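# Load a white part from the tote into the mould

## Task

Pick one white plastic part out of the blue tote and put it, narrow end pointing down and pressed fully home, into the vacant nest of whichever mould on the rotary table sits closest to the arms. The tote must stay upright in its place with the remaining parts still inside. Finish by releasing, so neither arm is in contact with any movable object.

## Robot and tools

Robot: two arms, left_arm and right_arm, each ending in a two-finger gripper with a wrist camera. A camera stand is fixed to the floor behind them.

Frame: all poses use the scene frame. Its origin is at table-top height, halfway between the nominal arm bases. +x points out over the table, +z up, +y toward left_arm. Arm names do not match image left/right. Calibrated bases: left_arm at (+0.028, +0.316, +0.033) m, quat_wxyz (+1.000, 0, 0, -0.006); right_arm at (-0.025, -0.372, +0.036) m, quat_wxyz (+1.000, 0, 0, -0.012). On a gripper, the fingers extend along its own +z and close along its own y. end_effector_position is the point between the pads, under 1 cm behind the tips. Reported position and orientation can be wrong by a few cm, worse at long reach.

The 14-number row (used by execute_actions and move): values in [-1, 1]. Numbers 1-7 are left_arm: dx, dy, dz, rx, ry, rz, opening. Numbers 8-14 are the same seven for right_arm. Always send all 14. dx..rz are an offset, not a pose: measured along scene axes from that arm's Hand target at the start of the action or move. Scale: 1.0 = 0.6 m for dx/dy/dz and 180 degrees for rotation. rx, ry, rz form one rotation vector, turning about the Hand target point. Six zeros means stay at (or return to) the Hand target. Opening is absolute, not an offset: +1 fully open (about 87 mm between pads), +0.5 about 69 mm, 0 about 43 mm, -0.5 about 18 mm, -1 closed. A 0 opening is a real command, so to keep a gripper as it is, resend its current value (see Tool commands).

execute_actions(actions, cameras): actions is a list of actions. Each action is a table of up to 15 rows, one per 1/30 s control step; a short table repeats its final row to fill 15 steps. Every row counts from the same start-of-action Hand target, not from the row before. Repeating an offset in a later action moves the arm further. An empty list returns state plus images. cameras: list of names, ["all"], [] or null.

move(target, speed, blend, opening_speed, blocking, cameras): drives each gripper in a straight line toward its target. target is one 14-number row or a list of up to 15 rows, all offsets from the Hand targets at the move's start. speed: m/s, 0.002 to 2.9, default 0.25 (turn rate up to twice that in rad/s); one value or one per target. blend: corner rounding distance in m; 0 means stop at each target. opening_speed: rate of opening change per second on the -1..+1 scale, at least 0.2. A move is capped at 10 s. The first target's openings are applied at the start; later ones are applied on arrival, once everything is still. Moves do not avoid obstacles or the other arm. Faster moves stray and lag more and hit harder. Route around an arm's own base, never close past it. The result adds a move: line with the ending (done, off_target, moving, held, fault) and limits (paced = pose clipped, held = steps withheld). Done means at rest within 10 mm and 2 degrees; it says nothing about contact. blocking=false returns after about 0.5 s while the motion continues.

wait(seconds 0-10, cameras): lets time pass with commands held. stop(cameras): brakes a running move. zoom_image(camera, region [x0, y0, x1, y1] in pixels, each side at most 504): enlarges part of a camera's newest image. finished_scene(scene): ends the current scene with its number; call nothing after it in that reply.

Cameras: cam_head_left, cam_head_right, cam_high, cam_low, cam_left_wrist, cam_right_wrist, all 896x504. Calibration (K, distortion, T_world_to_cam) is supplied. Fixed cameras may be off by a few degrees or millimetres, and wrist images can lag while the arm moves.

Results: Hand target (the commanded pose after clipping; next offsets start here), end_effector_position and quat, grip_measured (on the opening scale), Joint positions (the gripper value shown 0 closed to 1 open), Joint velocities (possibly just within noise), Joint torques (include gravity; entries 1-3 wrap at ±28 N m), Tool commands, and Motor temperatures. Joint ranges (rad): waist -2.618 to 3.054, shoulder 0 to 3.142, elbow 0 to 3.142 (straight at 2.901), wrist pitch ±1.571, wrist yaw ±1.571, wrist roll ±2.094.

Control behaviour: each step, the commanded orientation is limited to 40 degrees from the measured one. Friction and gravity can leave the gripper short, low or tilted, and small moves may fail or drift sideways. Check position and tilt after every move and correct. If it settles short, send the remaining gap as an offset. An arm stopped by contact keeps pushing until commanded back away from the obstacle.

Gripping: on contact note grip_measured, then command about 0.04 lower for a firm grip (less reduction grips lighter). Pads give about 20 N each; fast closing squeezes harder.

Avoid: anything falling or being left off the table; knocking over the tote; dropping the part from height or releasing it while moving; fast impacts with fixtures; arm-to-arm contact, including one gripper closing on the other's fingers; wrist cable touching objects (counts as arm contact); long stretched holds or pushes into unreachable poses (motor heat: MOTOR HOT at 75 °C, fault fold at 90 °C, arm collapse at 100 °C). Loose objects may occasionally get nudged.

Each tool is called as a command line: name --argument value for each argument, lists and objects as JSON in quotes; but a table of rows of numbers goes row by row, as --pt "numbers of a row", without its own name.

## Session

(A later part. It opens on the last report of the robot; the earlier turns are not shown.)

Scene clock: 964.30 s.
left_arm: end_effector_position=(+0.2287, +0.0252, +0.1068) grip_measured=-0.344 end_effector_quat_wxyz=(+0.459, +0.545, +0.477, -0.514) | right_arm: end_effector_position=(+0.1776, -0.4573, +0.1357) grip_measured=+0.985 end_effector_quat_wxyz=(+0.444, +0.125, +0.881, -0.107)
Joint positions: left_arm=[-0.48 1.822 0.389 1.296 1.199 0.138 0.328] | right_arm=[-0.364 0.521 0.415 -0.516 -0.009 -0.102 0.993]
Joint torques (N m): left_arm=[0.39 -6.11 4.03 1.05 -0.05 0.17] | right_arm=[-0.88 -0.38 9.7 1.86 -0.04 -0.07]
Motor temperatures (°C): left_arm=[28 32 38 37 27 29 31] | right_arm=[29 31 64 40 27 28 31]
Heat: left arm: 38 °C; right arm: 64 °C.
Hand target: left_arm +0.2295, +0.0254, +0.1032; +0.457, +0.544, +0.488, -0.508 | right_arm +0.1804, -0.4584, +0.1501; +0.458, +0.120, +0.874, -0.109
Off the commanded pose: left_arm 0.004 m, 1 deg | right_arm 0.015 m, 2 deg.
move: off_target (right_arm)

move --target '[0,0,0,0,0,0,-0.2,0,0,0,0,0,0,1]' --opening_speed 0.2 --cameras '["cam_low","cam_left_wrist","cam_head_right","cam_head_left"]'

zoom_image --camera "cam_left_wrist" --region '[360, 240, 530, 440]'

zoom_image --camera "cam_low" --region '[375, 175, 411, 218]'

zoom_image --camera "cam_head_right" --region '[440, 285, 480, 315]'

Scene clock: 976.87 s.
left_arm: end_effector_position=(+0.2271, +0.0266, +0.0997) grip_measured=-0.200 end_effector_quat_wxyz=(+0.444, +0.538, +0.495, -0.518) | right_arm: end_effector_position=(+0.1776, -0.4573, +0.1357) grip_measured=+0.985 end_effector_quat_wxyz=(+0.444, +0.125, +0.881, -0.107)
Joint positions: left_arm=[-0.48 1.822 0.389 1.245 1.192 0.14 0.4] | right_arm=[-0.364 0.521 0.415 -0.516 -0.009 -0.102 0.993]
Joint torques (N m): left_arm=[0.38 -6.27 4.12 1.54 0.05 0.19] | right_arm=[-0.88 -0.34 9.58 1.85 -0.07 -0.09]
Motor temperatures (°C): left_arm=[28 33 38 37 27 29 31] | right_arm=[29 31 64 40 27 28 31]
Heat: left arm: 38 °C; right arm: 64 °C.
Hand target: left_arm +0.2295, +0.0254, +0.1032; +0.457, +0.544, +0.488, -0.508 | right_arm +0.1804, -0.4584, +0.1501; +0.458, +0.120, +0.874, -0.109
Off the commanded pose: left_arm 0.004 m, 2 deg | right_arm 0.015 m, 2 deg.
move: off_target (right_arm)
camera_calibration:
cam_left_wrist: T_world_to_cam=[[-0.991421, 0.123641, 0.04239, 0.214257], [0.0761583, 0.81002, -0.581436, 0.0408875], [-0.106226, -0.57322, -0.812487, 0.258963], [0, 0, 0, 1]] pos_world=[0.236813, 0.0888322, 0.225096]
Images, in order (width x height): cam_head_left 896x504, cam_head_right 896x504, cam_low 896x504, cam_left_wrist 896x504.

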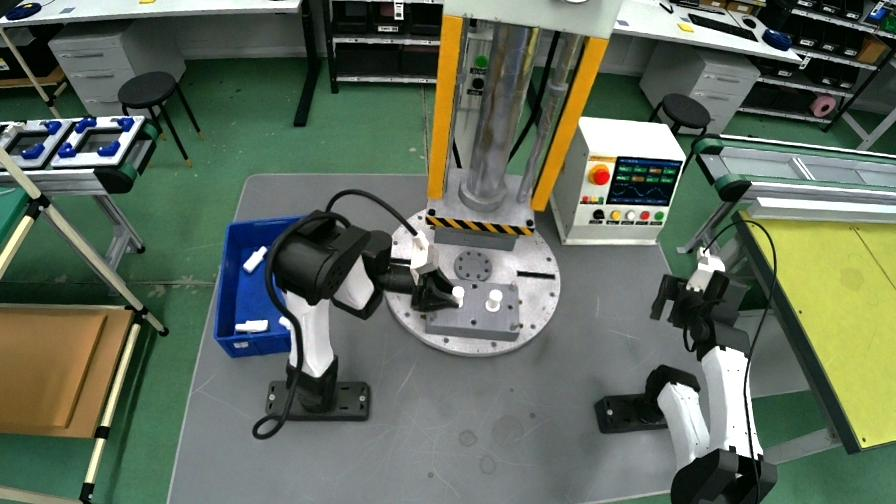

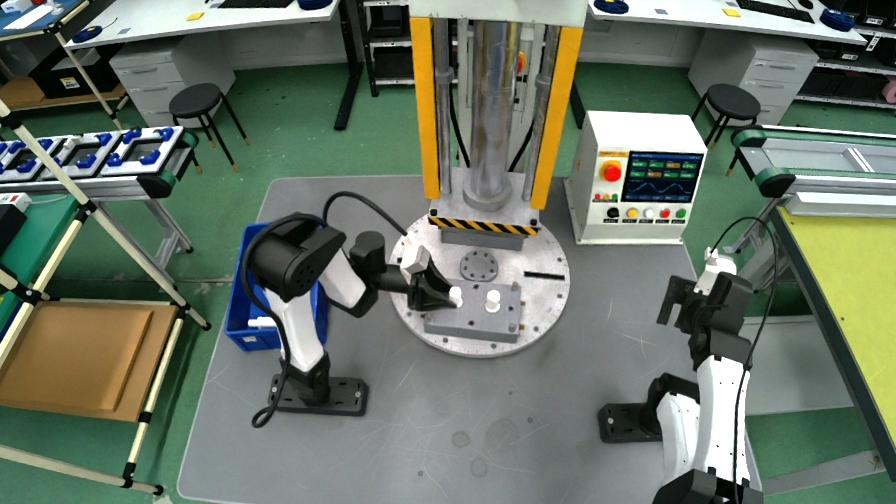

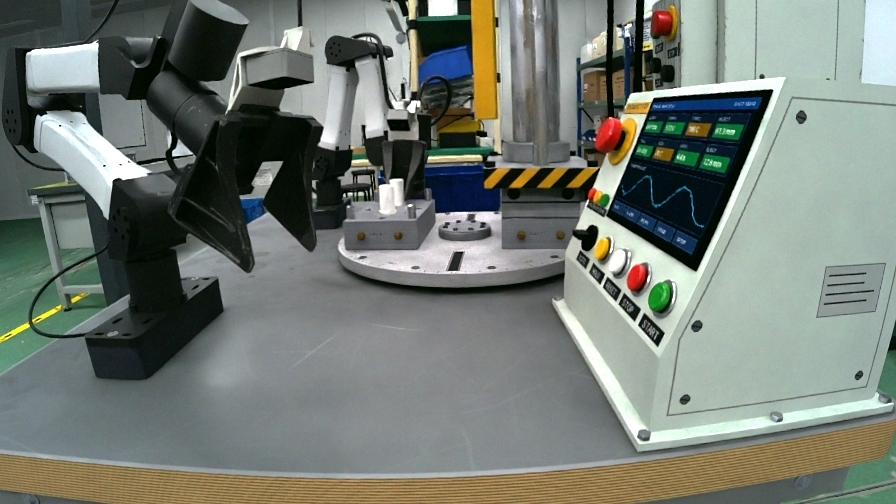

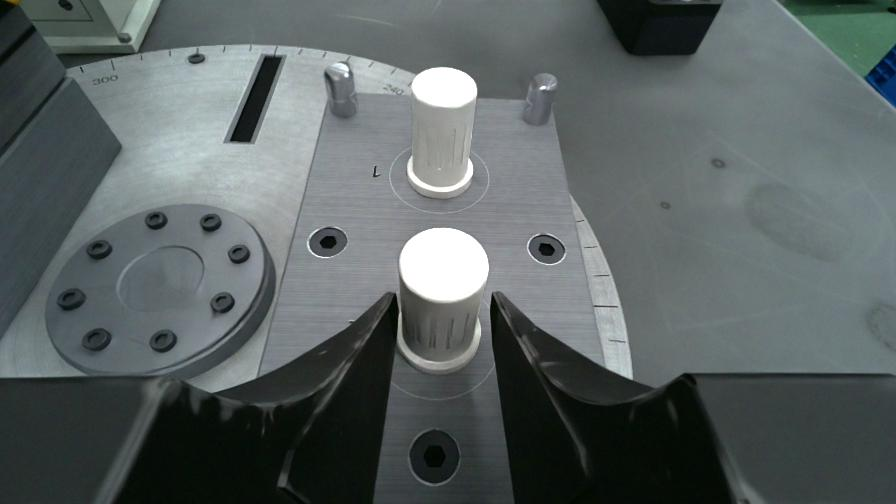

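Scaled by 2.520 from the camera's 896x504 image, which has a finer 1280x720 frame.

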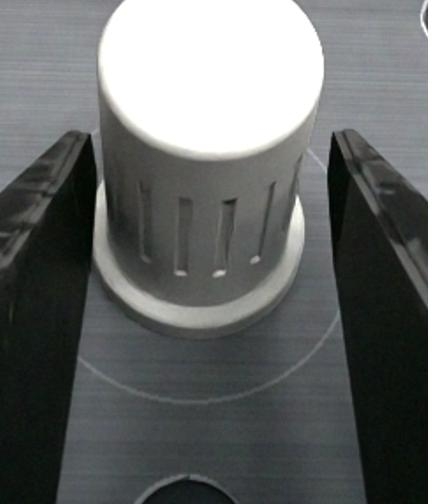

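Scaled by 11.721 from the camera's 896x504 image, which has a finer 1280x720 frame.

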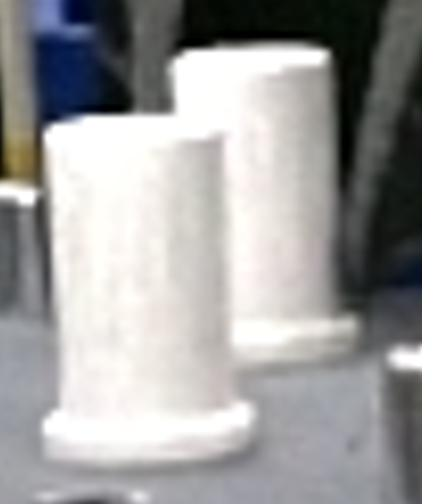

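Scaled by 12.600 from the camera's 896x504 image, which has a finer 1280x720 frame.

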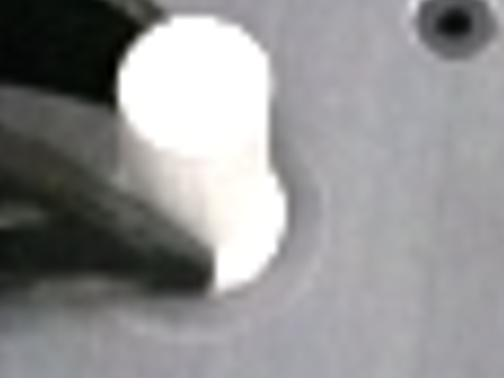

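move --target '[0,0,0,0,0,0,-0.05,0,0,0,0,0,0,1]' --opening_speed 0.2 --cameras '["cam_low","cam_left_wrist","cam_head_right","cam_head_left"]'

zoom_image --camera "cam_left_wrist" --region '[360, 220, 530, 440]'

zoom_image --camera "cam_low" --region '[375, 175, 411, 218]'

zoom_image --camera "cam_head_left" --region '[440, 275, 520, 325]'

Scene clock: 995.37 s.
left_arm: end_effector_position=(+0.2271, +0.0267, +0.0997) grip_measured=-0.050 end_effector_quat_wxyz=(+0.444, +0.538, +0.495, -0.518) | right_arm: end_effector_position=(+0.1776, -0.4573, +0.1357) grip_measured=+0.985 end_effector_quat_wxyz=(+0.444, +0.125, +0.881, -0.107)
Joint positions: left_arm=[-0.48 1.822 0.389 1.244 1.192 0.141 0.475] | right_arm=[-0.364 0.521 0.415 -0.516 -0.009 -0.102 0.993]
Joint torques (N m): left_arm=[0.38 -6.31 4.15 1.53 0.05 0.2] | right_arm=[-0.87 -0.28 9.62 1.82 -0.06 -0.09]
Motor temperatures (°C): left_arm=[28 34 38 37 27 29 30] | right_arm=[29 31 64 40 27 28 31]
Heat: left arm: 38 °C; right arm: 64 °C.
Hand target: left_arm +0.2295, +0.0254, +0.1032; +0.457, +0.544, +0.488, -0.508 | right_arm +0.1804, -0.4584, +0.1501; +0.458, +0.120, +0.874, -0.109
Off the commanded pose: left_arm 0.005 m, 2 deg | right_arm 0.015 m, 2 deg.
move: off_target (right_arm)
camera_calibration:
cam_left_wrist: T_world_to_cam=[[-0.991422, 0.123633, 0.0424065, 0.214258], [0.0761565, 0.810101, -0.581323, 0.0407962], [-0.106224, -0.573106, -0.812567, 0.258889], [0, 0, 0, 1]] pos_world=[0.236813, 0.0888328, 0.224995]
Images, in order (width x height): cam_head_left 896x504, cam_head_right 896x504, cam_low 896x504, cam_left_wrist 896x504.

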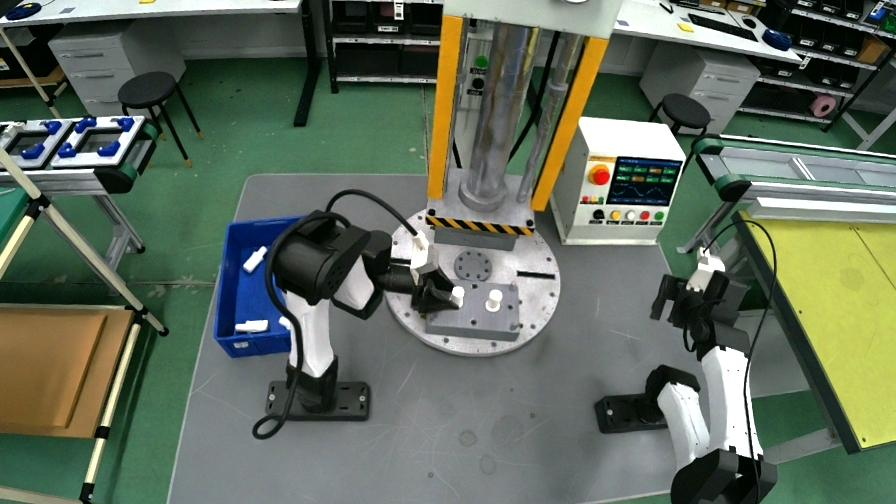

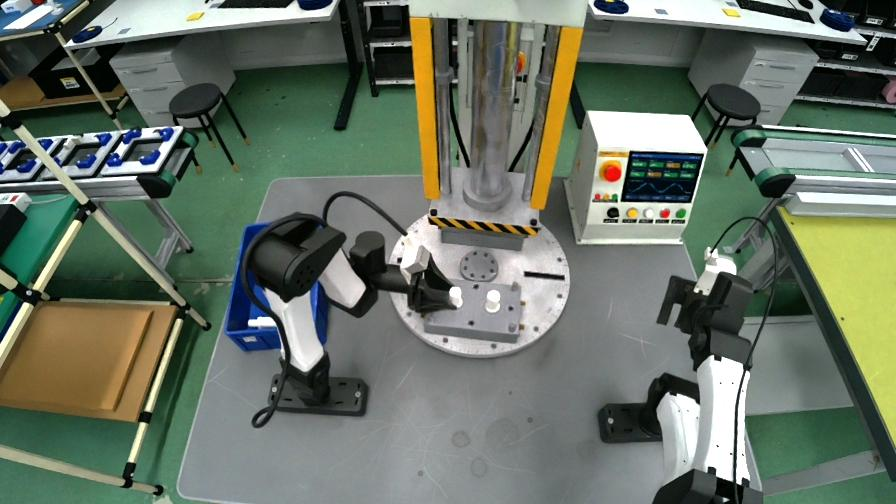

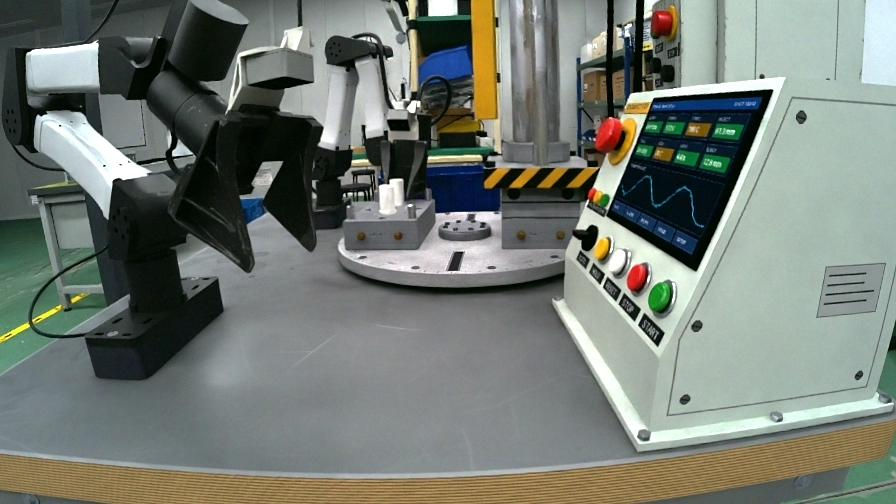

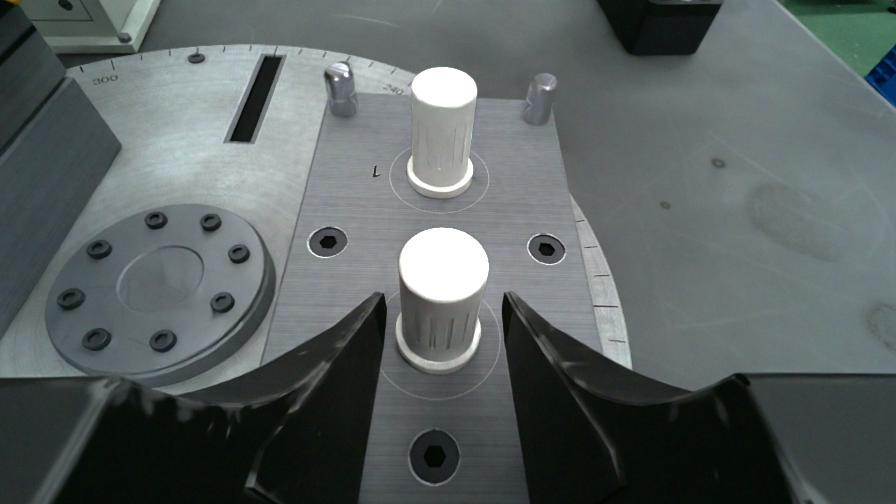

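Scaled by 2.291 from the camera's 896x504 image, which has a finer 1280x720 frame.

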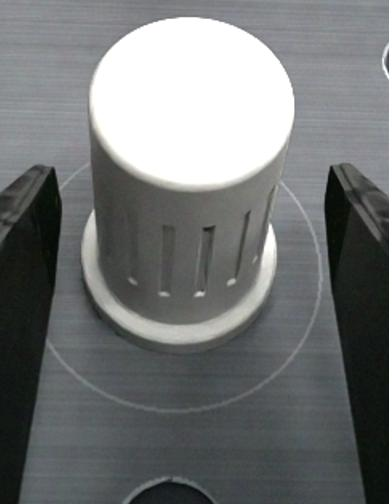

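Scaled by 11.721 from the camera's 896x504 image, which has a finer 1280x720 frame.

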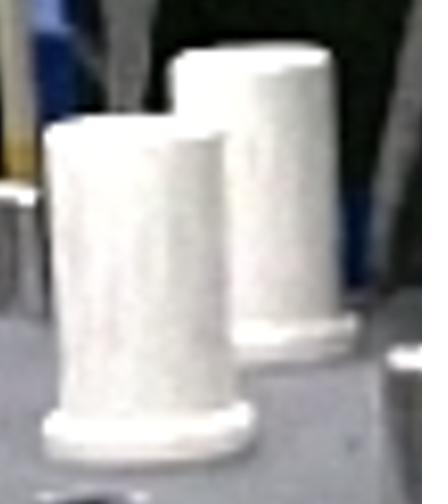

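Scaled by 6.300 from the camera's 896x504 image, which has a finer 1280x720 frame.

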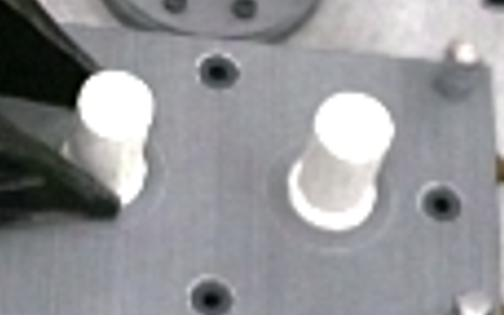

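zoom_image --camera "cam_left_wrist" --region '[390, 310, 490, 410]'

zoom_image --camera "cam_left_wrist" --region '[390, 130, 490, 230]'

Scaled by 5.040 from the camera's 896x504 image, which has a finer 1280x720 frame.

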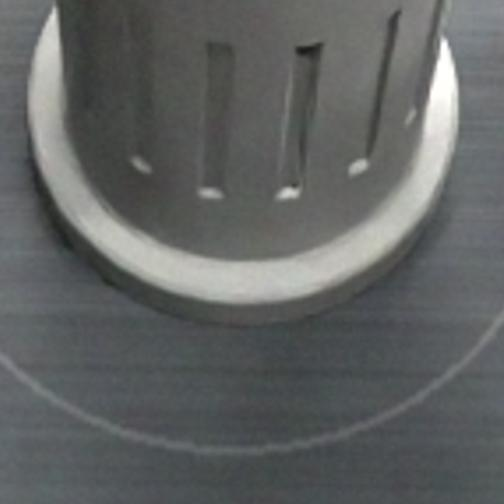

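Scaled by 5.040 from the camera's 896x504 image, which has a finer 1280x720 frame.

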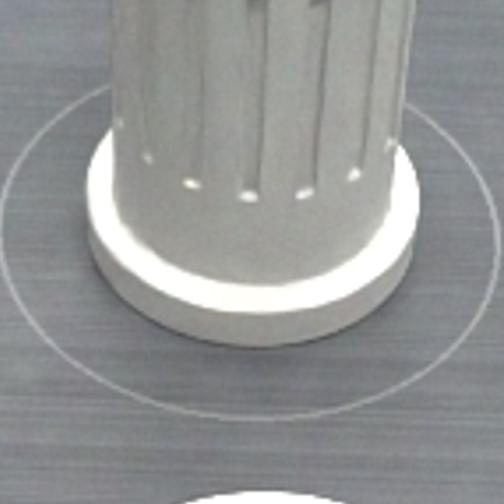

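move --target '[0.006,-0.0007,0,0,0,0.0067,-0.05,0,0,0,0,0,0,1]' --speed 0.02 --cameras '["cam_left_wrist"]'

zoom_image --camera "cam_left_wrist" --region '[360, 220, 530, 440]'

Scene clock: 1035.63 s.
left_arm: end_effector_position=(+0.2306, +0.0264, +0.0990) grip_measured=-0.050 end_effector_quat_wxyz=(+0.448, +0.534, +0.501, -0.512) | right_arm: end_effector_position=(+0.1776, -0.4573, +0.1357) grip_measured=+0.985 end_effector_quat_wxyz=(+0.444, +0.125, +0.881, -0.107)
Joint positions: left_arm=[-0.48 1.822 0.389 1.244 1.172 0.14 0.475] | right_arm=[-0.364 0.521 0.415 -0.516 -0.009 -0.102 0.993]
Joint torques (N m): left_arm=[0.31 -6.15 4.11 1.62 0 0.13] | right_arm=[-0.91 -0.29 9.61 1.84 -0.07 -0.08]
Motor temperatures (°C): left_arm=[28 35 38 38 27 29 30] | right_arm=[29 31 64 40 27 28 31]
Heat: left arm: 38 °C; right arm: 64 °C.
Hand target: left_arm +0.2331, +0.0250, +0.1032; +0.462, +0.538, +0.493, -0.503 | right_arm +0.1804, -0.4584, +0.1501; +0.458, +0.120, +0.874, -0.109
Off the commanded pose: left_arm 0.005 m, 2 deg | right_arm 0.015 m, 2 deg.
move: off_target (right_arm)
camera_calibration:
cam_left_wrist: T_world_to_cam=[[-0.993739, 0.103812, 0.0413112, 0.218944], [0.0609208, 0.813386, -0.578525, 0.0435016], [-0.0936596, -0.572386, -0.814618, 0.256019], [0, 0, 0, 1]] pos_world=[0.238902, 0.0884294, 0.22468]
Images, in order (width x height): cam_left_wrist 896x504.

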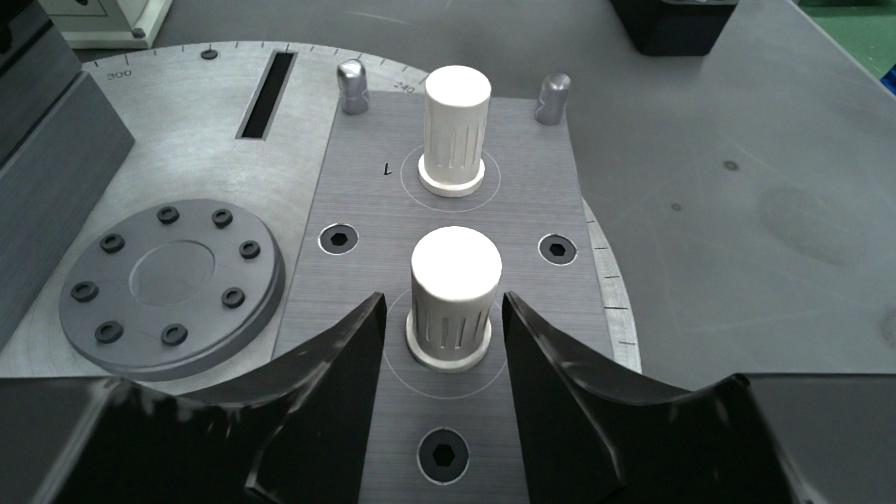

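Scaled by 2.291 from the camera's 896x504 image, which has a finer 1280x720 frame.

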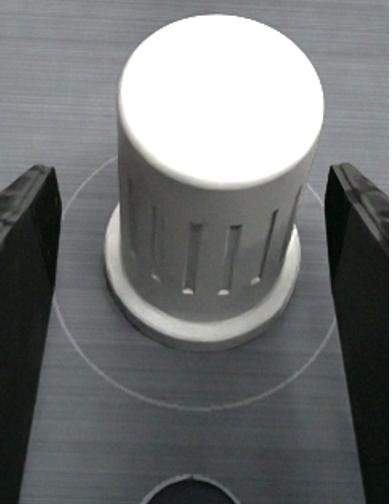

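move --target '[0.002,0,0.025,0,0,0,-0.05,0,0,0,0,0,0,1]' --speed 0.03 --cameras '["cam_left_wrist"]'

zoom_image --camera "cam_left_wrist" --region '[360, 220, 530, 440]'

Scene clock: 1046.07 s.
left_arm: end_effector_position=(+0.2282, +0.0277, +0.1079) grip_measured=-0.050 end_effector_quat_wxyz=(+0.443, +0.533, +0.505, -0.514) | right_arm: end_effector_position=(+0.1776, -0.4573, +0.1357) grip_measured=+0.985 end_effector_quat_wxyz=(+0.444, +0.125, +0.881, -0.107)
Joint positions: left_arm=[-0.48 1.754 0.389 1.162 1.171 0.141 0.475] | right_arm=[-0.364 0.521 0.415 -0.516 -0.009 -0.102 0.993]
Joint torques (N m): left_arm=[0.51 -7.1 5.91 1.48 0.08 0.11] | right_arm=[-1.03 -0.38 9.63 1.84 -0.06 -0.1]
Motor temperatures (°C): left_arm=[28 35 38 38 27 29 30] | right_arm=[29 31 64 40 27 28 31]
Heat: left arm: 38 °C; right arm: 64 °C.
Hand target: left_arm +0.2343, +0.0250, +0.1183; +0.462, +0.538, +0.493, -0.503 | right_arm +0.1804, -0.4584, +0.1501; +0.458, +0.120, +0.874, -0.109
Off the commanded pose: left_arm 0.012 m, 3 deg | right_arm 0.015 m, 2 deg.
move: off_target (left_arm, right_arm)
camera_calibration:
cam_left_wrist: T_world_to_cam=[[-0.993248, 0.102711, 0.0539378, 0.214714], [0.0533671, 0.817337, -0.573682, 0.048775], [-0.103009, -0.56693, -0.8173, 0.265951], [0, 0, 0, 1]] pos_world=[0.238057, 0.0888561, 0.233762]
Images, in order (width x height): cam_left_wrist 896x504.

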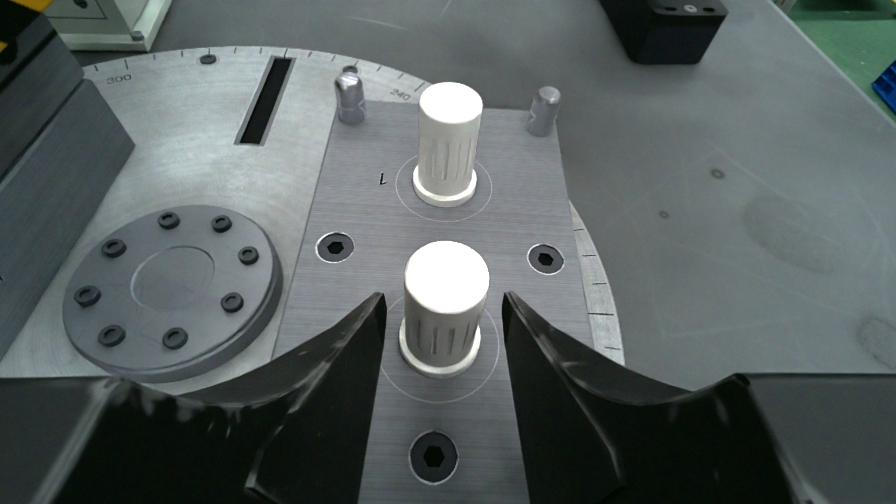

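Scaled by 2.291 from the camera's 896x504 image, which has a finer 1280x720 frame.

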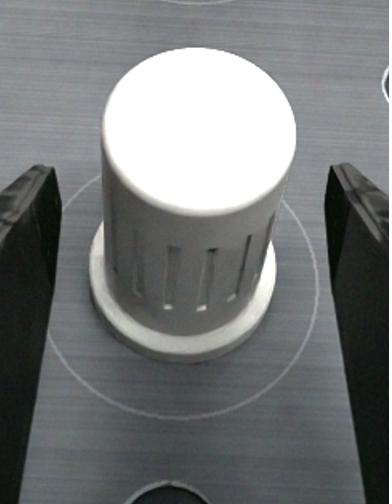

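move --target '[0.005,-0.001,0.0167,0,0,0.004,-0.05,0,0,0,0,0,0,1]' --speed 0.03 --cameras '["cam_left_wrist"]'

zoom_image --camera "cam_left_wrist" --region '[360, 220, 530, 440]'

Scene clock: 1053.00 s.
left_arm: end_effector_position=(+0.2293, +0.0280, +0.1162) grip_measured=-0.050 end_effector_quat_wxyz=(+0.446, +0.531, +0.508, -0.511) | right_arm: end_effector_position=(+0.1776, -0.4573, +0.1357) grip_measured=+0.985 end_effector_quat_wxyz=(+0.444, +0.125, +0.881, -0.107)
Joint positions: left_arm=[-0.48 1.703 0.394 1.105 1.161 0.141 0.475] | right_arm=[-0.364 0.521 0.415 -0.516 -0.009 -0.102 0.993]
Joint torques (N m): left_arm=[0.55 -6.9 7.05 1.48 0.06 0.08] | right_arm=[-0.85 -0.34 9.58 1.84 -0.06 -0.09]
Motor temperatures (°C): left_arm=[28 36 38 38 27 29 30] | right_arm=[29 31 64 40 27 28 31]
Heat: left arm: 38 °C; right arm: 64 °C.
Hand target: left_arm +0.2374, +0.0243, +0.1284; +0.465, +0.535, +0.496, -0.500 | right_arm +0.1804, -0.4584, +0.1501; +0.458, +0.120, +0.874, -0.109
Off the commanded pose: left_arm 0.015 m, 3 deg | right_arm 0.015 m, 2 deg.
move: off_target (left_arm, right_arm)
camera_calibration:
cam_left_wrist: T_world_to_cam=[[-0.994209, 0.0933798, 0.0531761, 0.21583], [0.0462999, 0.818801, -0.572207, 0.0547443], [-0.0969732, -0.566431, -0.818384, 0.271762], [0, 0, 0, 1]] pos_world=[0.238399, 0.0889555, 0.242253]
Images, in order (width x height): cam_left_wrist 896x504.

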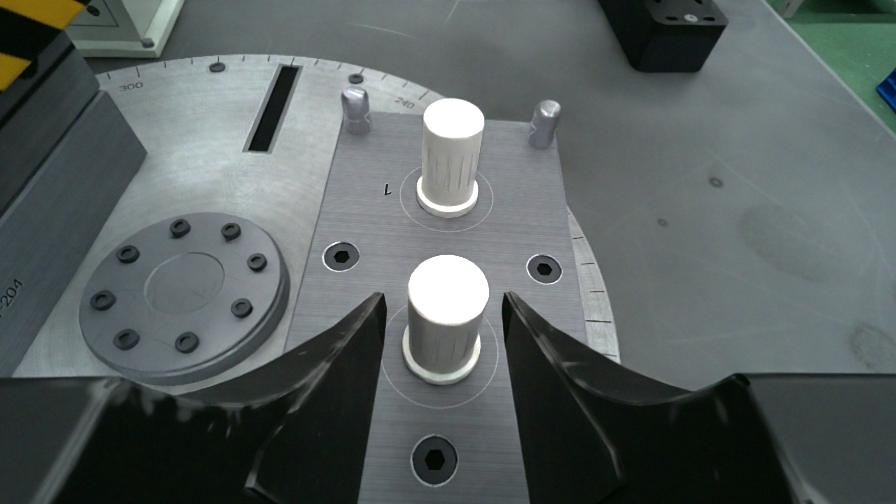

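Scaled by 2.291 from the camera's 896x504 image, which has a finer 1280x720 frame.

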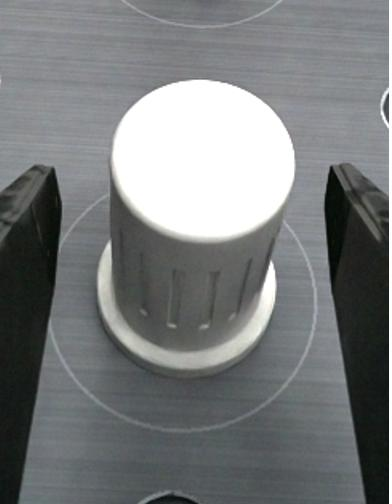

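move --target '[0.004,-0.001,0.025,0,0,0.0025,-0.05,0,0,0,0,0,0,1]' --speed 0.03 --cameras '["cam_left_wrist"]'

zoom_image --camera "cam_left_wrist" --region '[360, 220, 530, 440]'

Scene clock: 1059.20 s.
left_arm: end_effector_position=(+0.2321, +0.0271, +0.1306) grip_measured=-0.050 end_effector_quat_wxyz=(+0.448, +0.530, +0.510, -0.509) | right_arm: end_effector_position=(+0.1776, -0.4573, +0.1357) grip_measured=+0.985 end_effector_quat_wxyz=(+0.444, +0.125, +0.881, -0.107)
Joint positions: left_arm=[-0.48 1.631 0.417 1.014 1.154 0.14 0.475] | right_arm=[-0.364 0.521 0.415 -0.516 -0.009 -0.102 0.993]
Joint torques (N m): left_arm=[0.58 -6.74 7.71 1.46 0.06 0.05] | right_arm=[-0.92 -0.32 9.72 1.85 -0.08 -0.07]
Motor temperatures (°C): left_arm=[28 36 38 38 27 29 29] | right_arm=[29 31 64 40 27 28 31]
Heat: left arm: 38 °C; right arm: 64 °C.
Hand target: left_arm +0.2398, +0.0237, +0.1433; +0.467, +0.533, +0.499, -0.499 | right_arm +0.1804, -0.4584, +0.1501; +0.458, +0.120, +0.874, -0.109
Off the commanded pose: left_arm 0.015 m, 3 deg | right_arm 0.015 m, 2 deg.
move: off_target (left_arm, right_arm)
camera_calibration:
cam_left_wrist: T_world_to_cam=[[-0.99502, 0.0858961, 0.0505596, 0.218696], [0.041643, 0.819133, -0.57209, 0.0646089], [-0.0905554, -0.567136, -0.818631, 0.281869], [0, 0, 0, 1]] pos_world=[0.240441, 0.0881497, 0.256651]
Images, in order (width x height): cam_left_wrist 896x504.

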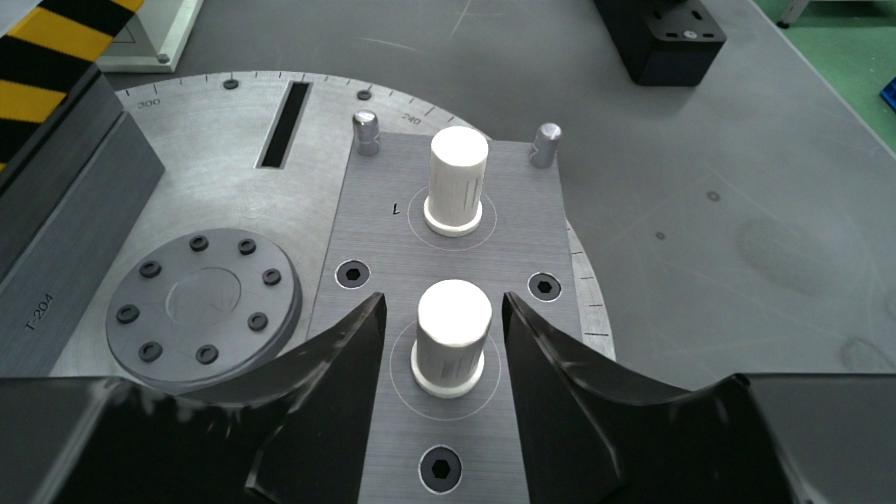

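Scaled by 2.291 from the camera's 896x504 image, which has a finer 1280x720 frame.

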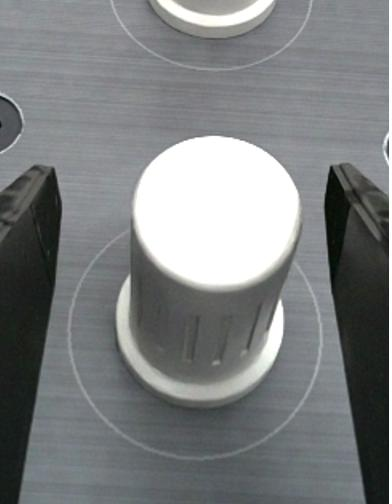

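move --target '[0.001, 0, 0.025, 0, 0, 0, -0.05, 0, 0, 0, 0, 0, 0, 1]' --speed 0.03 --cameras '["cam_left_wrist"]'

zoom_image --camera "cam_left_wrist" --region '[360, 220, 530, 440]'

Scene clock: 1077.60 s.
left_arm: end_effector_position=(+0.2329, +0.0267, +0.1451) grip_measured=-0.050 end_effector_quat_wxyz=(+0.448, +0.530, +0.510, -0.509) | right_arm: end_effector_position=(+0.1776, -0.4573, +0.1357) grip_measured=+0.985 end_effector_quat_wxyz=(+0.444, +0.125, +0.881, -0.107)
Joint positions: left_arm=[-0.48 1.564 0.442 0.921 1.154 0.139 0.475] | right_arm=[-0.364 0.521 0.415 -0.516 -0.009 -0.102 0.993]
Joint torques (N m): left_arm=[0.64 -6.5 8.29 1.45 0.07 0.06] | right_arm=[-0.87 -0.39 9.72 1.83 -0.06 -0.08]
Motor temperatures (°C): left_arm=[28 36 40 37 27 29 29] | right_arm=[29 31 64 40 27 28 31]
Heat: left arm: 40 °C; right arm: 64 °C.
Hand target: left_arm +0.2403, +0.0237, +0.1583; +0.467, +0.533, +0.499, -0.499 | right_arm +0.1804, -0.4584, +0.1501; +0.458, +0.120, +0.874, -0.109
Off the commanded pose: left_arm 0.015 m, 3 deg | right_arm 0.015 m, 2 deg.
move: off_target (left_arm, right_arm)
camera_calibration:
cam_left_wrist: T_world_to_cam=[[-0.995006, 0.0858184, 0.0509746, 0.218683], [0.0413426, 0.819149, -0.572088, 0.0732692], [-0.0908515, -0.567124, -0.818606, 0.293648], [0, 0, 0, 1]] pos_world=[0.24124, 0.0877497, 0.271152]
Images, in order (width x height): cam_left_wrist 896x504.

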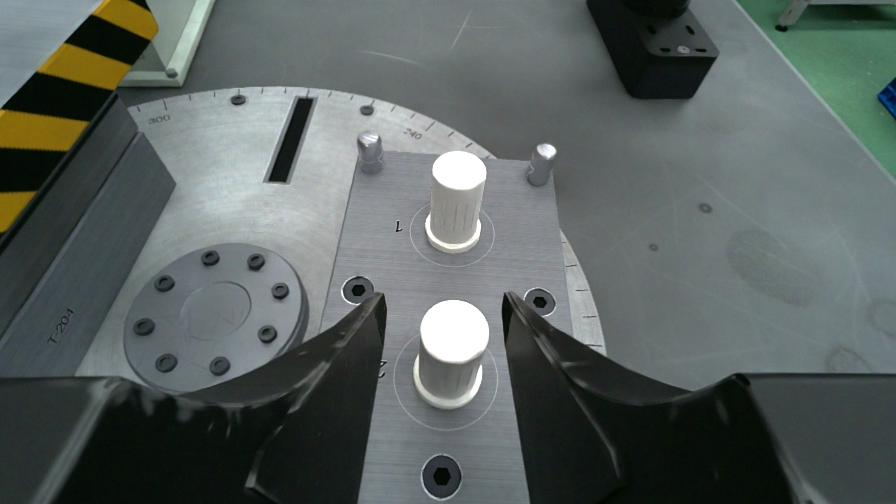

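Scaled by 2.291 from the camera's 896x504 image, which has a finer 1280x720 frame.

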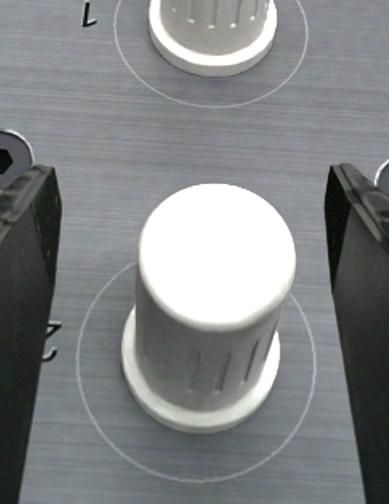

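move --target '[0.004, 0, 0.035, 0, 0, 0, -0.05, 0, 0, 0, 0, 0, 0, 1]' --speed 0.04 --cameras '["cam_left_wrist"]'

zoom_image --camera "cam_left_wrist" --region '[360, 220, 530, 440]'

Scene clock: 1083.00 s.
left_arm: end_effector_position=(+0.2352, +0.0255, +0.1651) grip_measured=-0.050 end_effector_quat_wxyz=(+0.447, +0.529, +0.511, -0.509) | right_arm: end_effector_position=(+0.1776, -0.4573, +0.1357) grip_measured=+0.985 end_effector_quat_wxyz=(+0.444, +0.125, +0.881, -0.107)
Joint positions: left_arm=[-0.48 1.488 0.49 0.794 1.154 0.139 0.475] | right_arm=[-0.364 0.521 0.415 -0.516 -0.009 -0.102 0.993]
Joint torques (N m): left_arm=[0.99 -6.28 9.05 1.42 0.11 0.07] | right_arm=[-0.76 -0.25 9.62 1.85 -0.05 -0.1]
Motor temperatures (°C): left_arm=[28 36 40 37 27 29 29] | right_arm=[29 31 64 40 27 28 31]
Heat: left arm: 40 °C; right arm: 64 °C.
Hand target: left_arm +0.2427, +0.0237, +0.1793; +0.467, +0.533, +0.499, -0.499 | right_arm +0.1804, -0.4584, +0.1501; +0.458, +0.120, +0.874, -0.109
Off the commanded pose: left_arm 0.016 m, 3 deg | right_arm 0.015 m, 2 deg.
move: off_target (left_arm, right_arm)
camera_calibration:
cam_left_wrist: T_world_to_cam=[[-0.994846, 0.0857459, 0.0541275, 0.219407], [0.0396154, 0.820036, -0.570939, 0.0857532], [-0.0933422, -0.565852, -0.819206, 0.310134], [0, 0, 0, 1]] pos_world=[0.243827, 0.086356, 0.291148]
Images, in order (width x height): cam_left_wrist 896x504.

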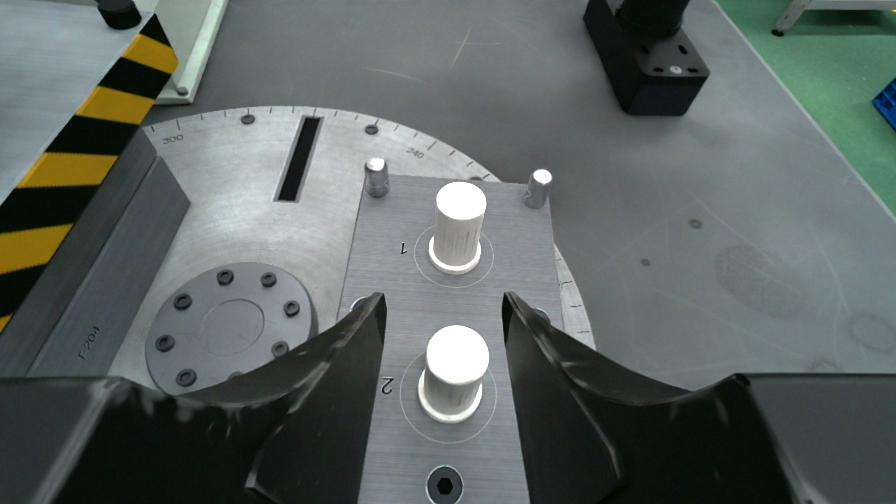

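Scaled by 2.291 from the camera's 896x504 image, which has a finer 1280x720 frame.

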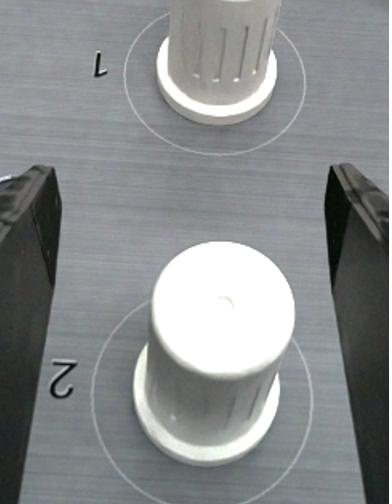

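move --target '[0.004, 0, 0.08, 0, 0, 0, -0.05, 0, 0, 0, 0, 0, 0, 1]' --speed 0.06 --cameras '["all"]'

zoom_image --camera "cam_left_wrist" --region '[390, 200, 530, 440]'

zoom_image --camera "cam_low" --region '[340, 165, 430, 225]'

zoom_image --camera "cam_head_right" --region '[435, 265, 525, 325]'

zoom_image --camera "cam_head_left" --region '[435, 265, 525, 325]'

Scene clock: 1091.73 s.
left_arm: end_effector_position=(+0.2383, +0.0237, +0.2118) grip_measured=-0.050 end_effector_quat_wxyz=(+0.445, +0.528, +0.512, -0.510) | right_arm: end_effector_position=(+0.1776, -0.4573, +0.1357) grip_measured=+0.985 end_effector_quat_wxyz=(+0.444, +0.125, +0.881, -0.107)
Joint positions: left_arm=[-0.48 1.357 0.616 0.535 1.154 0.137 0.475] | right_arm=[-0.364 0.521 0.415 -0.516 -0.009 -0.102 0.993]
Joint torques (N m): left_arm=[1.32 -5.78 10.25 1.42 0.15 0.12] | right_arm=[-0.81 -0.29 9.68 1.85 -0.06 -0.11]
Motor temperatures (°C): left_arm=[28 36 41 37 27 29 29] | right_arm=[29 31 64 40 27 28 31]
Heat: left arm: 41 °C; right arm: 64 °C.
Hand target: left_arm +0.2451, +0.0237, +0.2273; +0.467, +0.533, +0.499, -0.499 | right_arm +0.1804, -0.4584, +0.1501; +0.458, +0.120, +0.874, -0.109
Off the commanded pose: left_arm 0.017 m, 3 deg | right_arm 0.015 m, 2 deg.
move: off_target (left_arm, right_arm)
camera_calibration:
cam_left_wrist: T_world_to_cam=[[-0.994598, 0.0855332, 0.0588078, 0.219182], [0.0368996, 0.820896, -0.569884, 0.1142], [-0.0970191, -0.564635, -0.819618, 0.348642], [0, 0, 0, 1]] pos_world=[0.247609, 0.084362, 0.337945]
cam_right_wrist: T_world_to_cam=[[-0.321373, -0.942547, 0.0912431, -0.390426], [-0.944855, 0.312759, -0.0971126, 0.349328], [0.062996, -0.117421, -0.991082, 0.214911], [0, 0, 0, 1]] pos_world=[0.191053, -0.452015, 0.282543]

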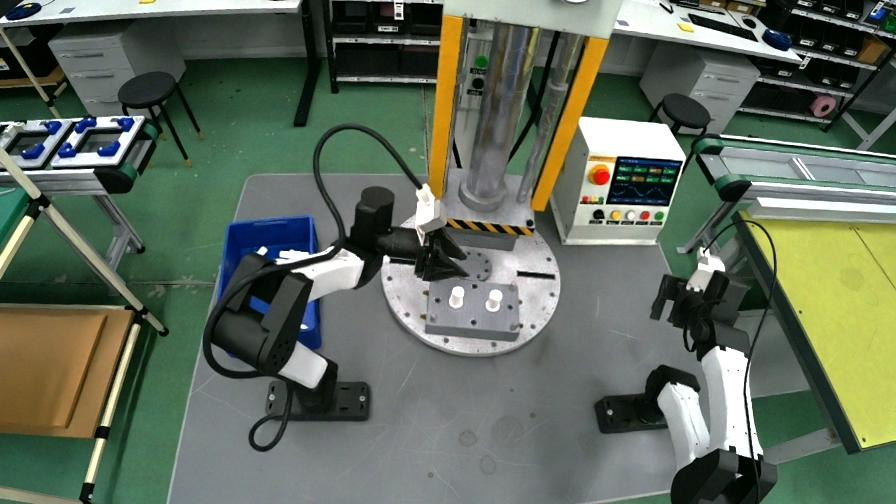

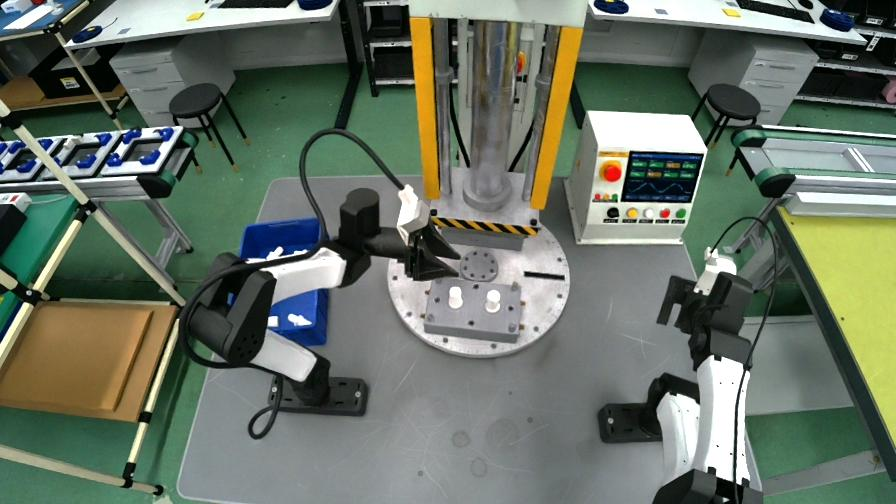

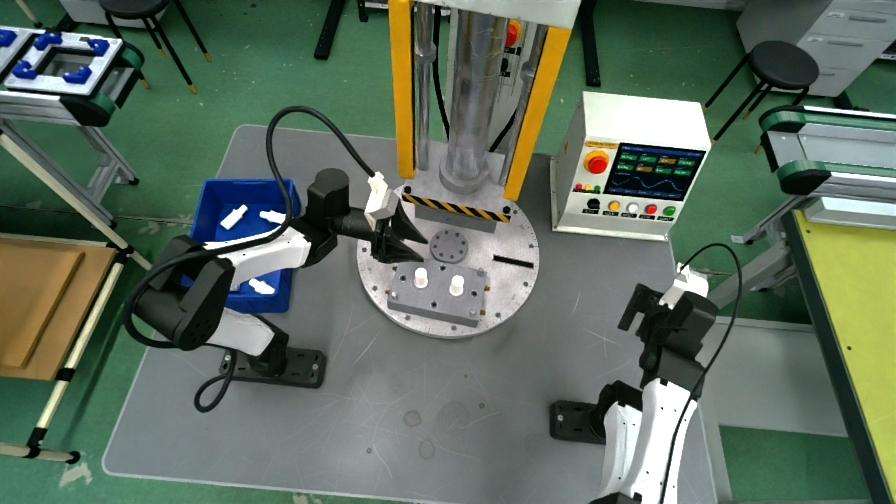

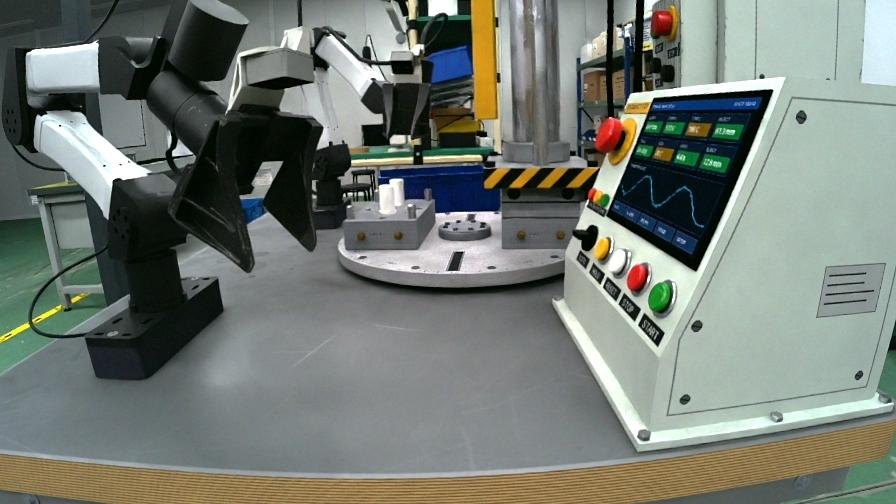

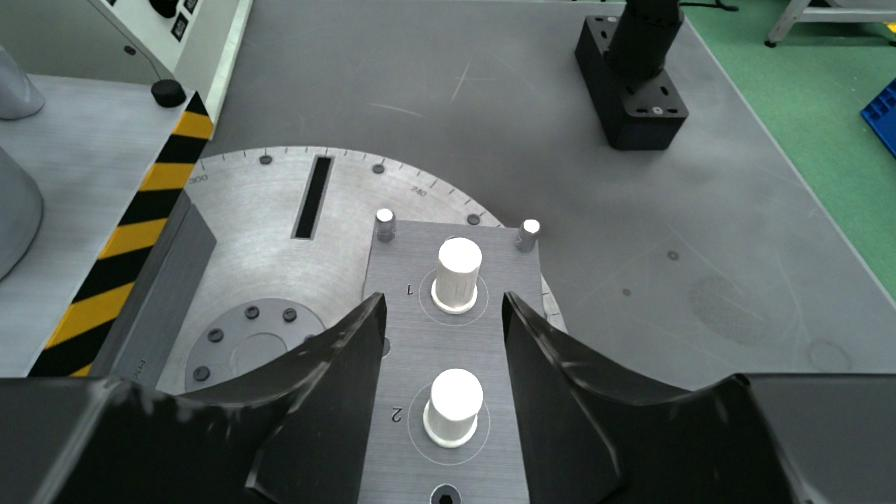

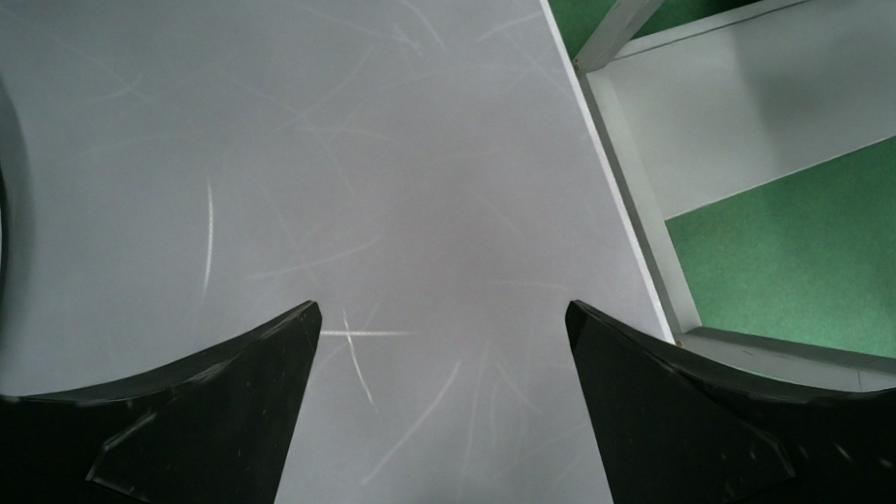

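Scaled by 2.100 from the camera's 896x504 image, which has a finer 1280x720 frame.

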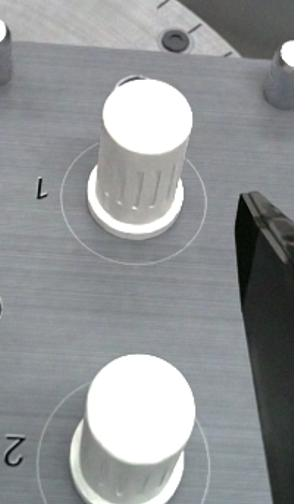

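Scaled by 5.600 from the camera's 896x504 image, which has a finer 1280x720 frame.

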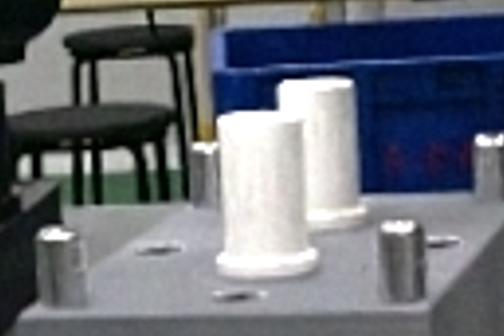

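Scaled by 5.600 from the camera's 896x504 image, which has a finer 1280x720 frame.

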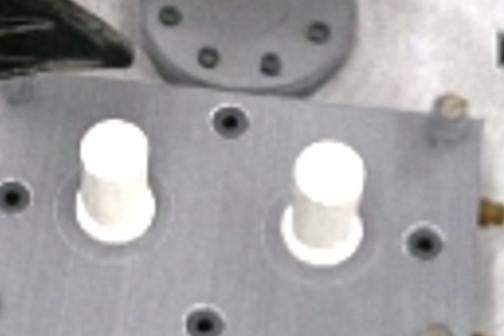

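Scaled by 5.600 from the camera's 896x504 image, which has a finer 1280x720 frame.

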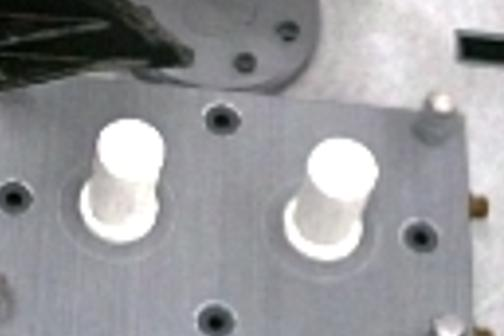

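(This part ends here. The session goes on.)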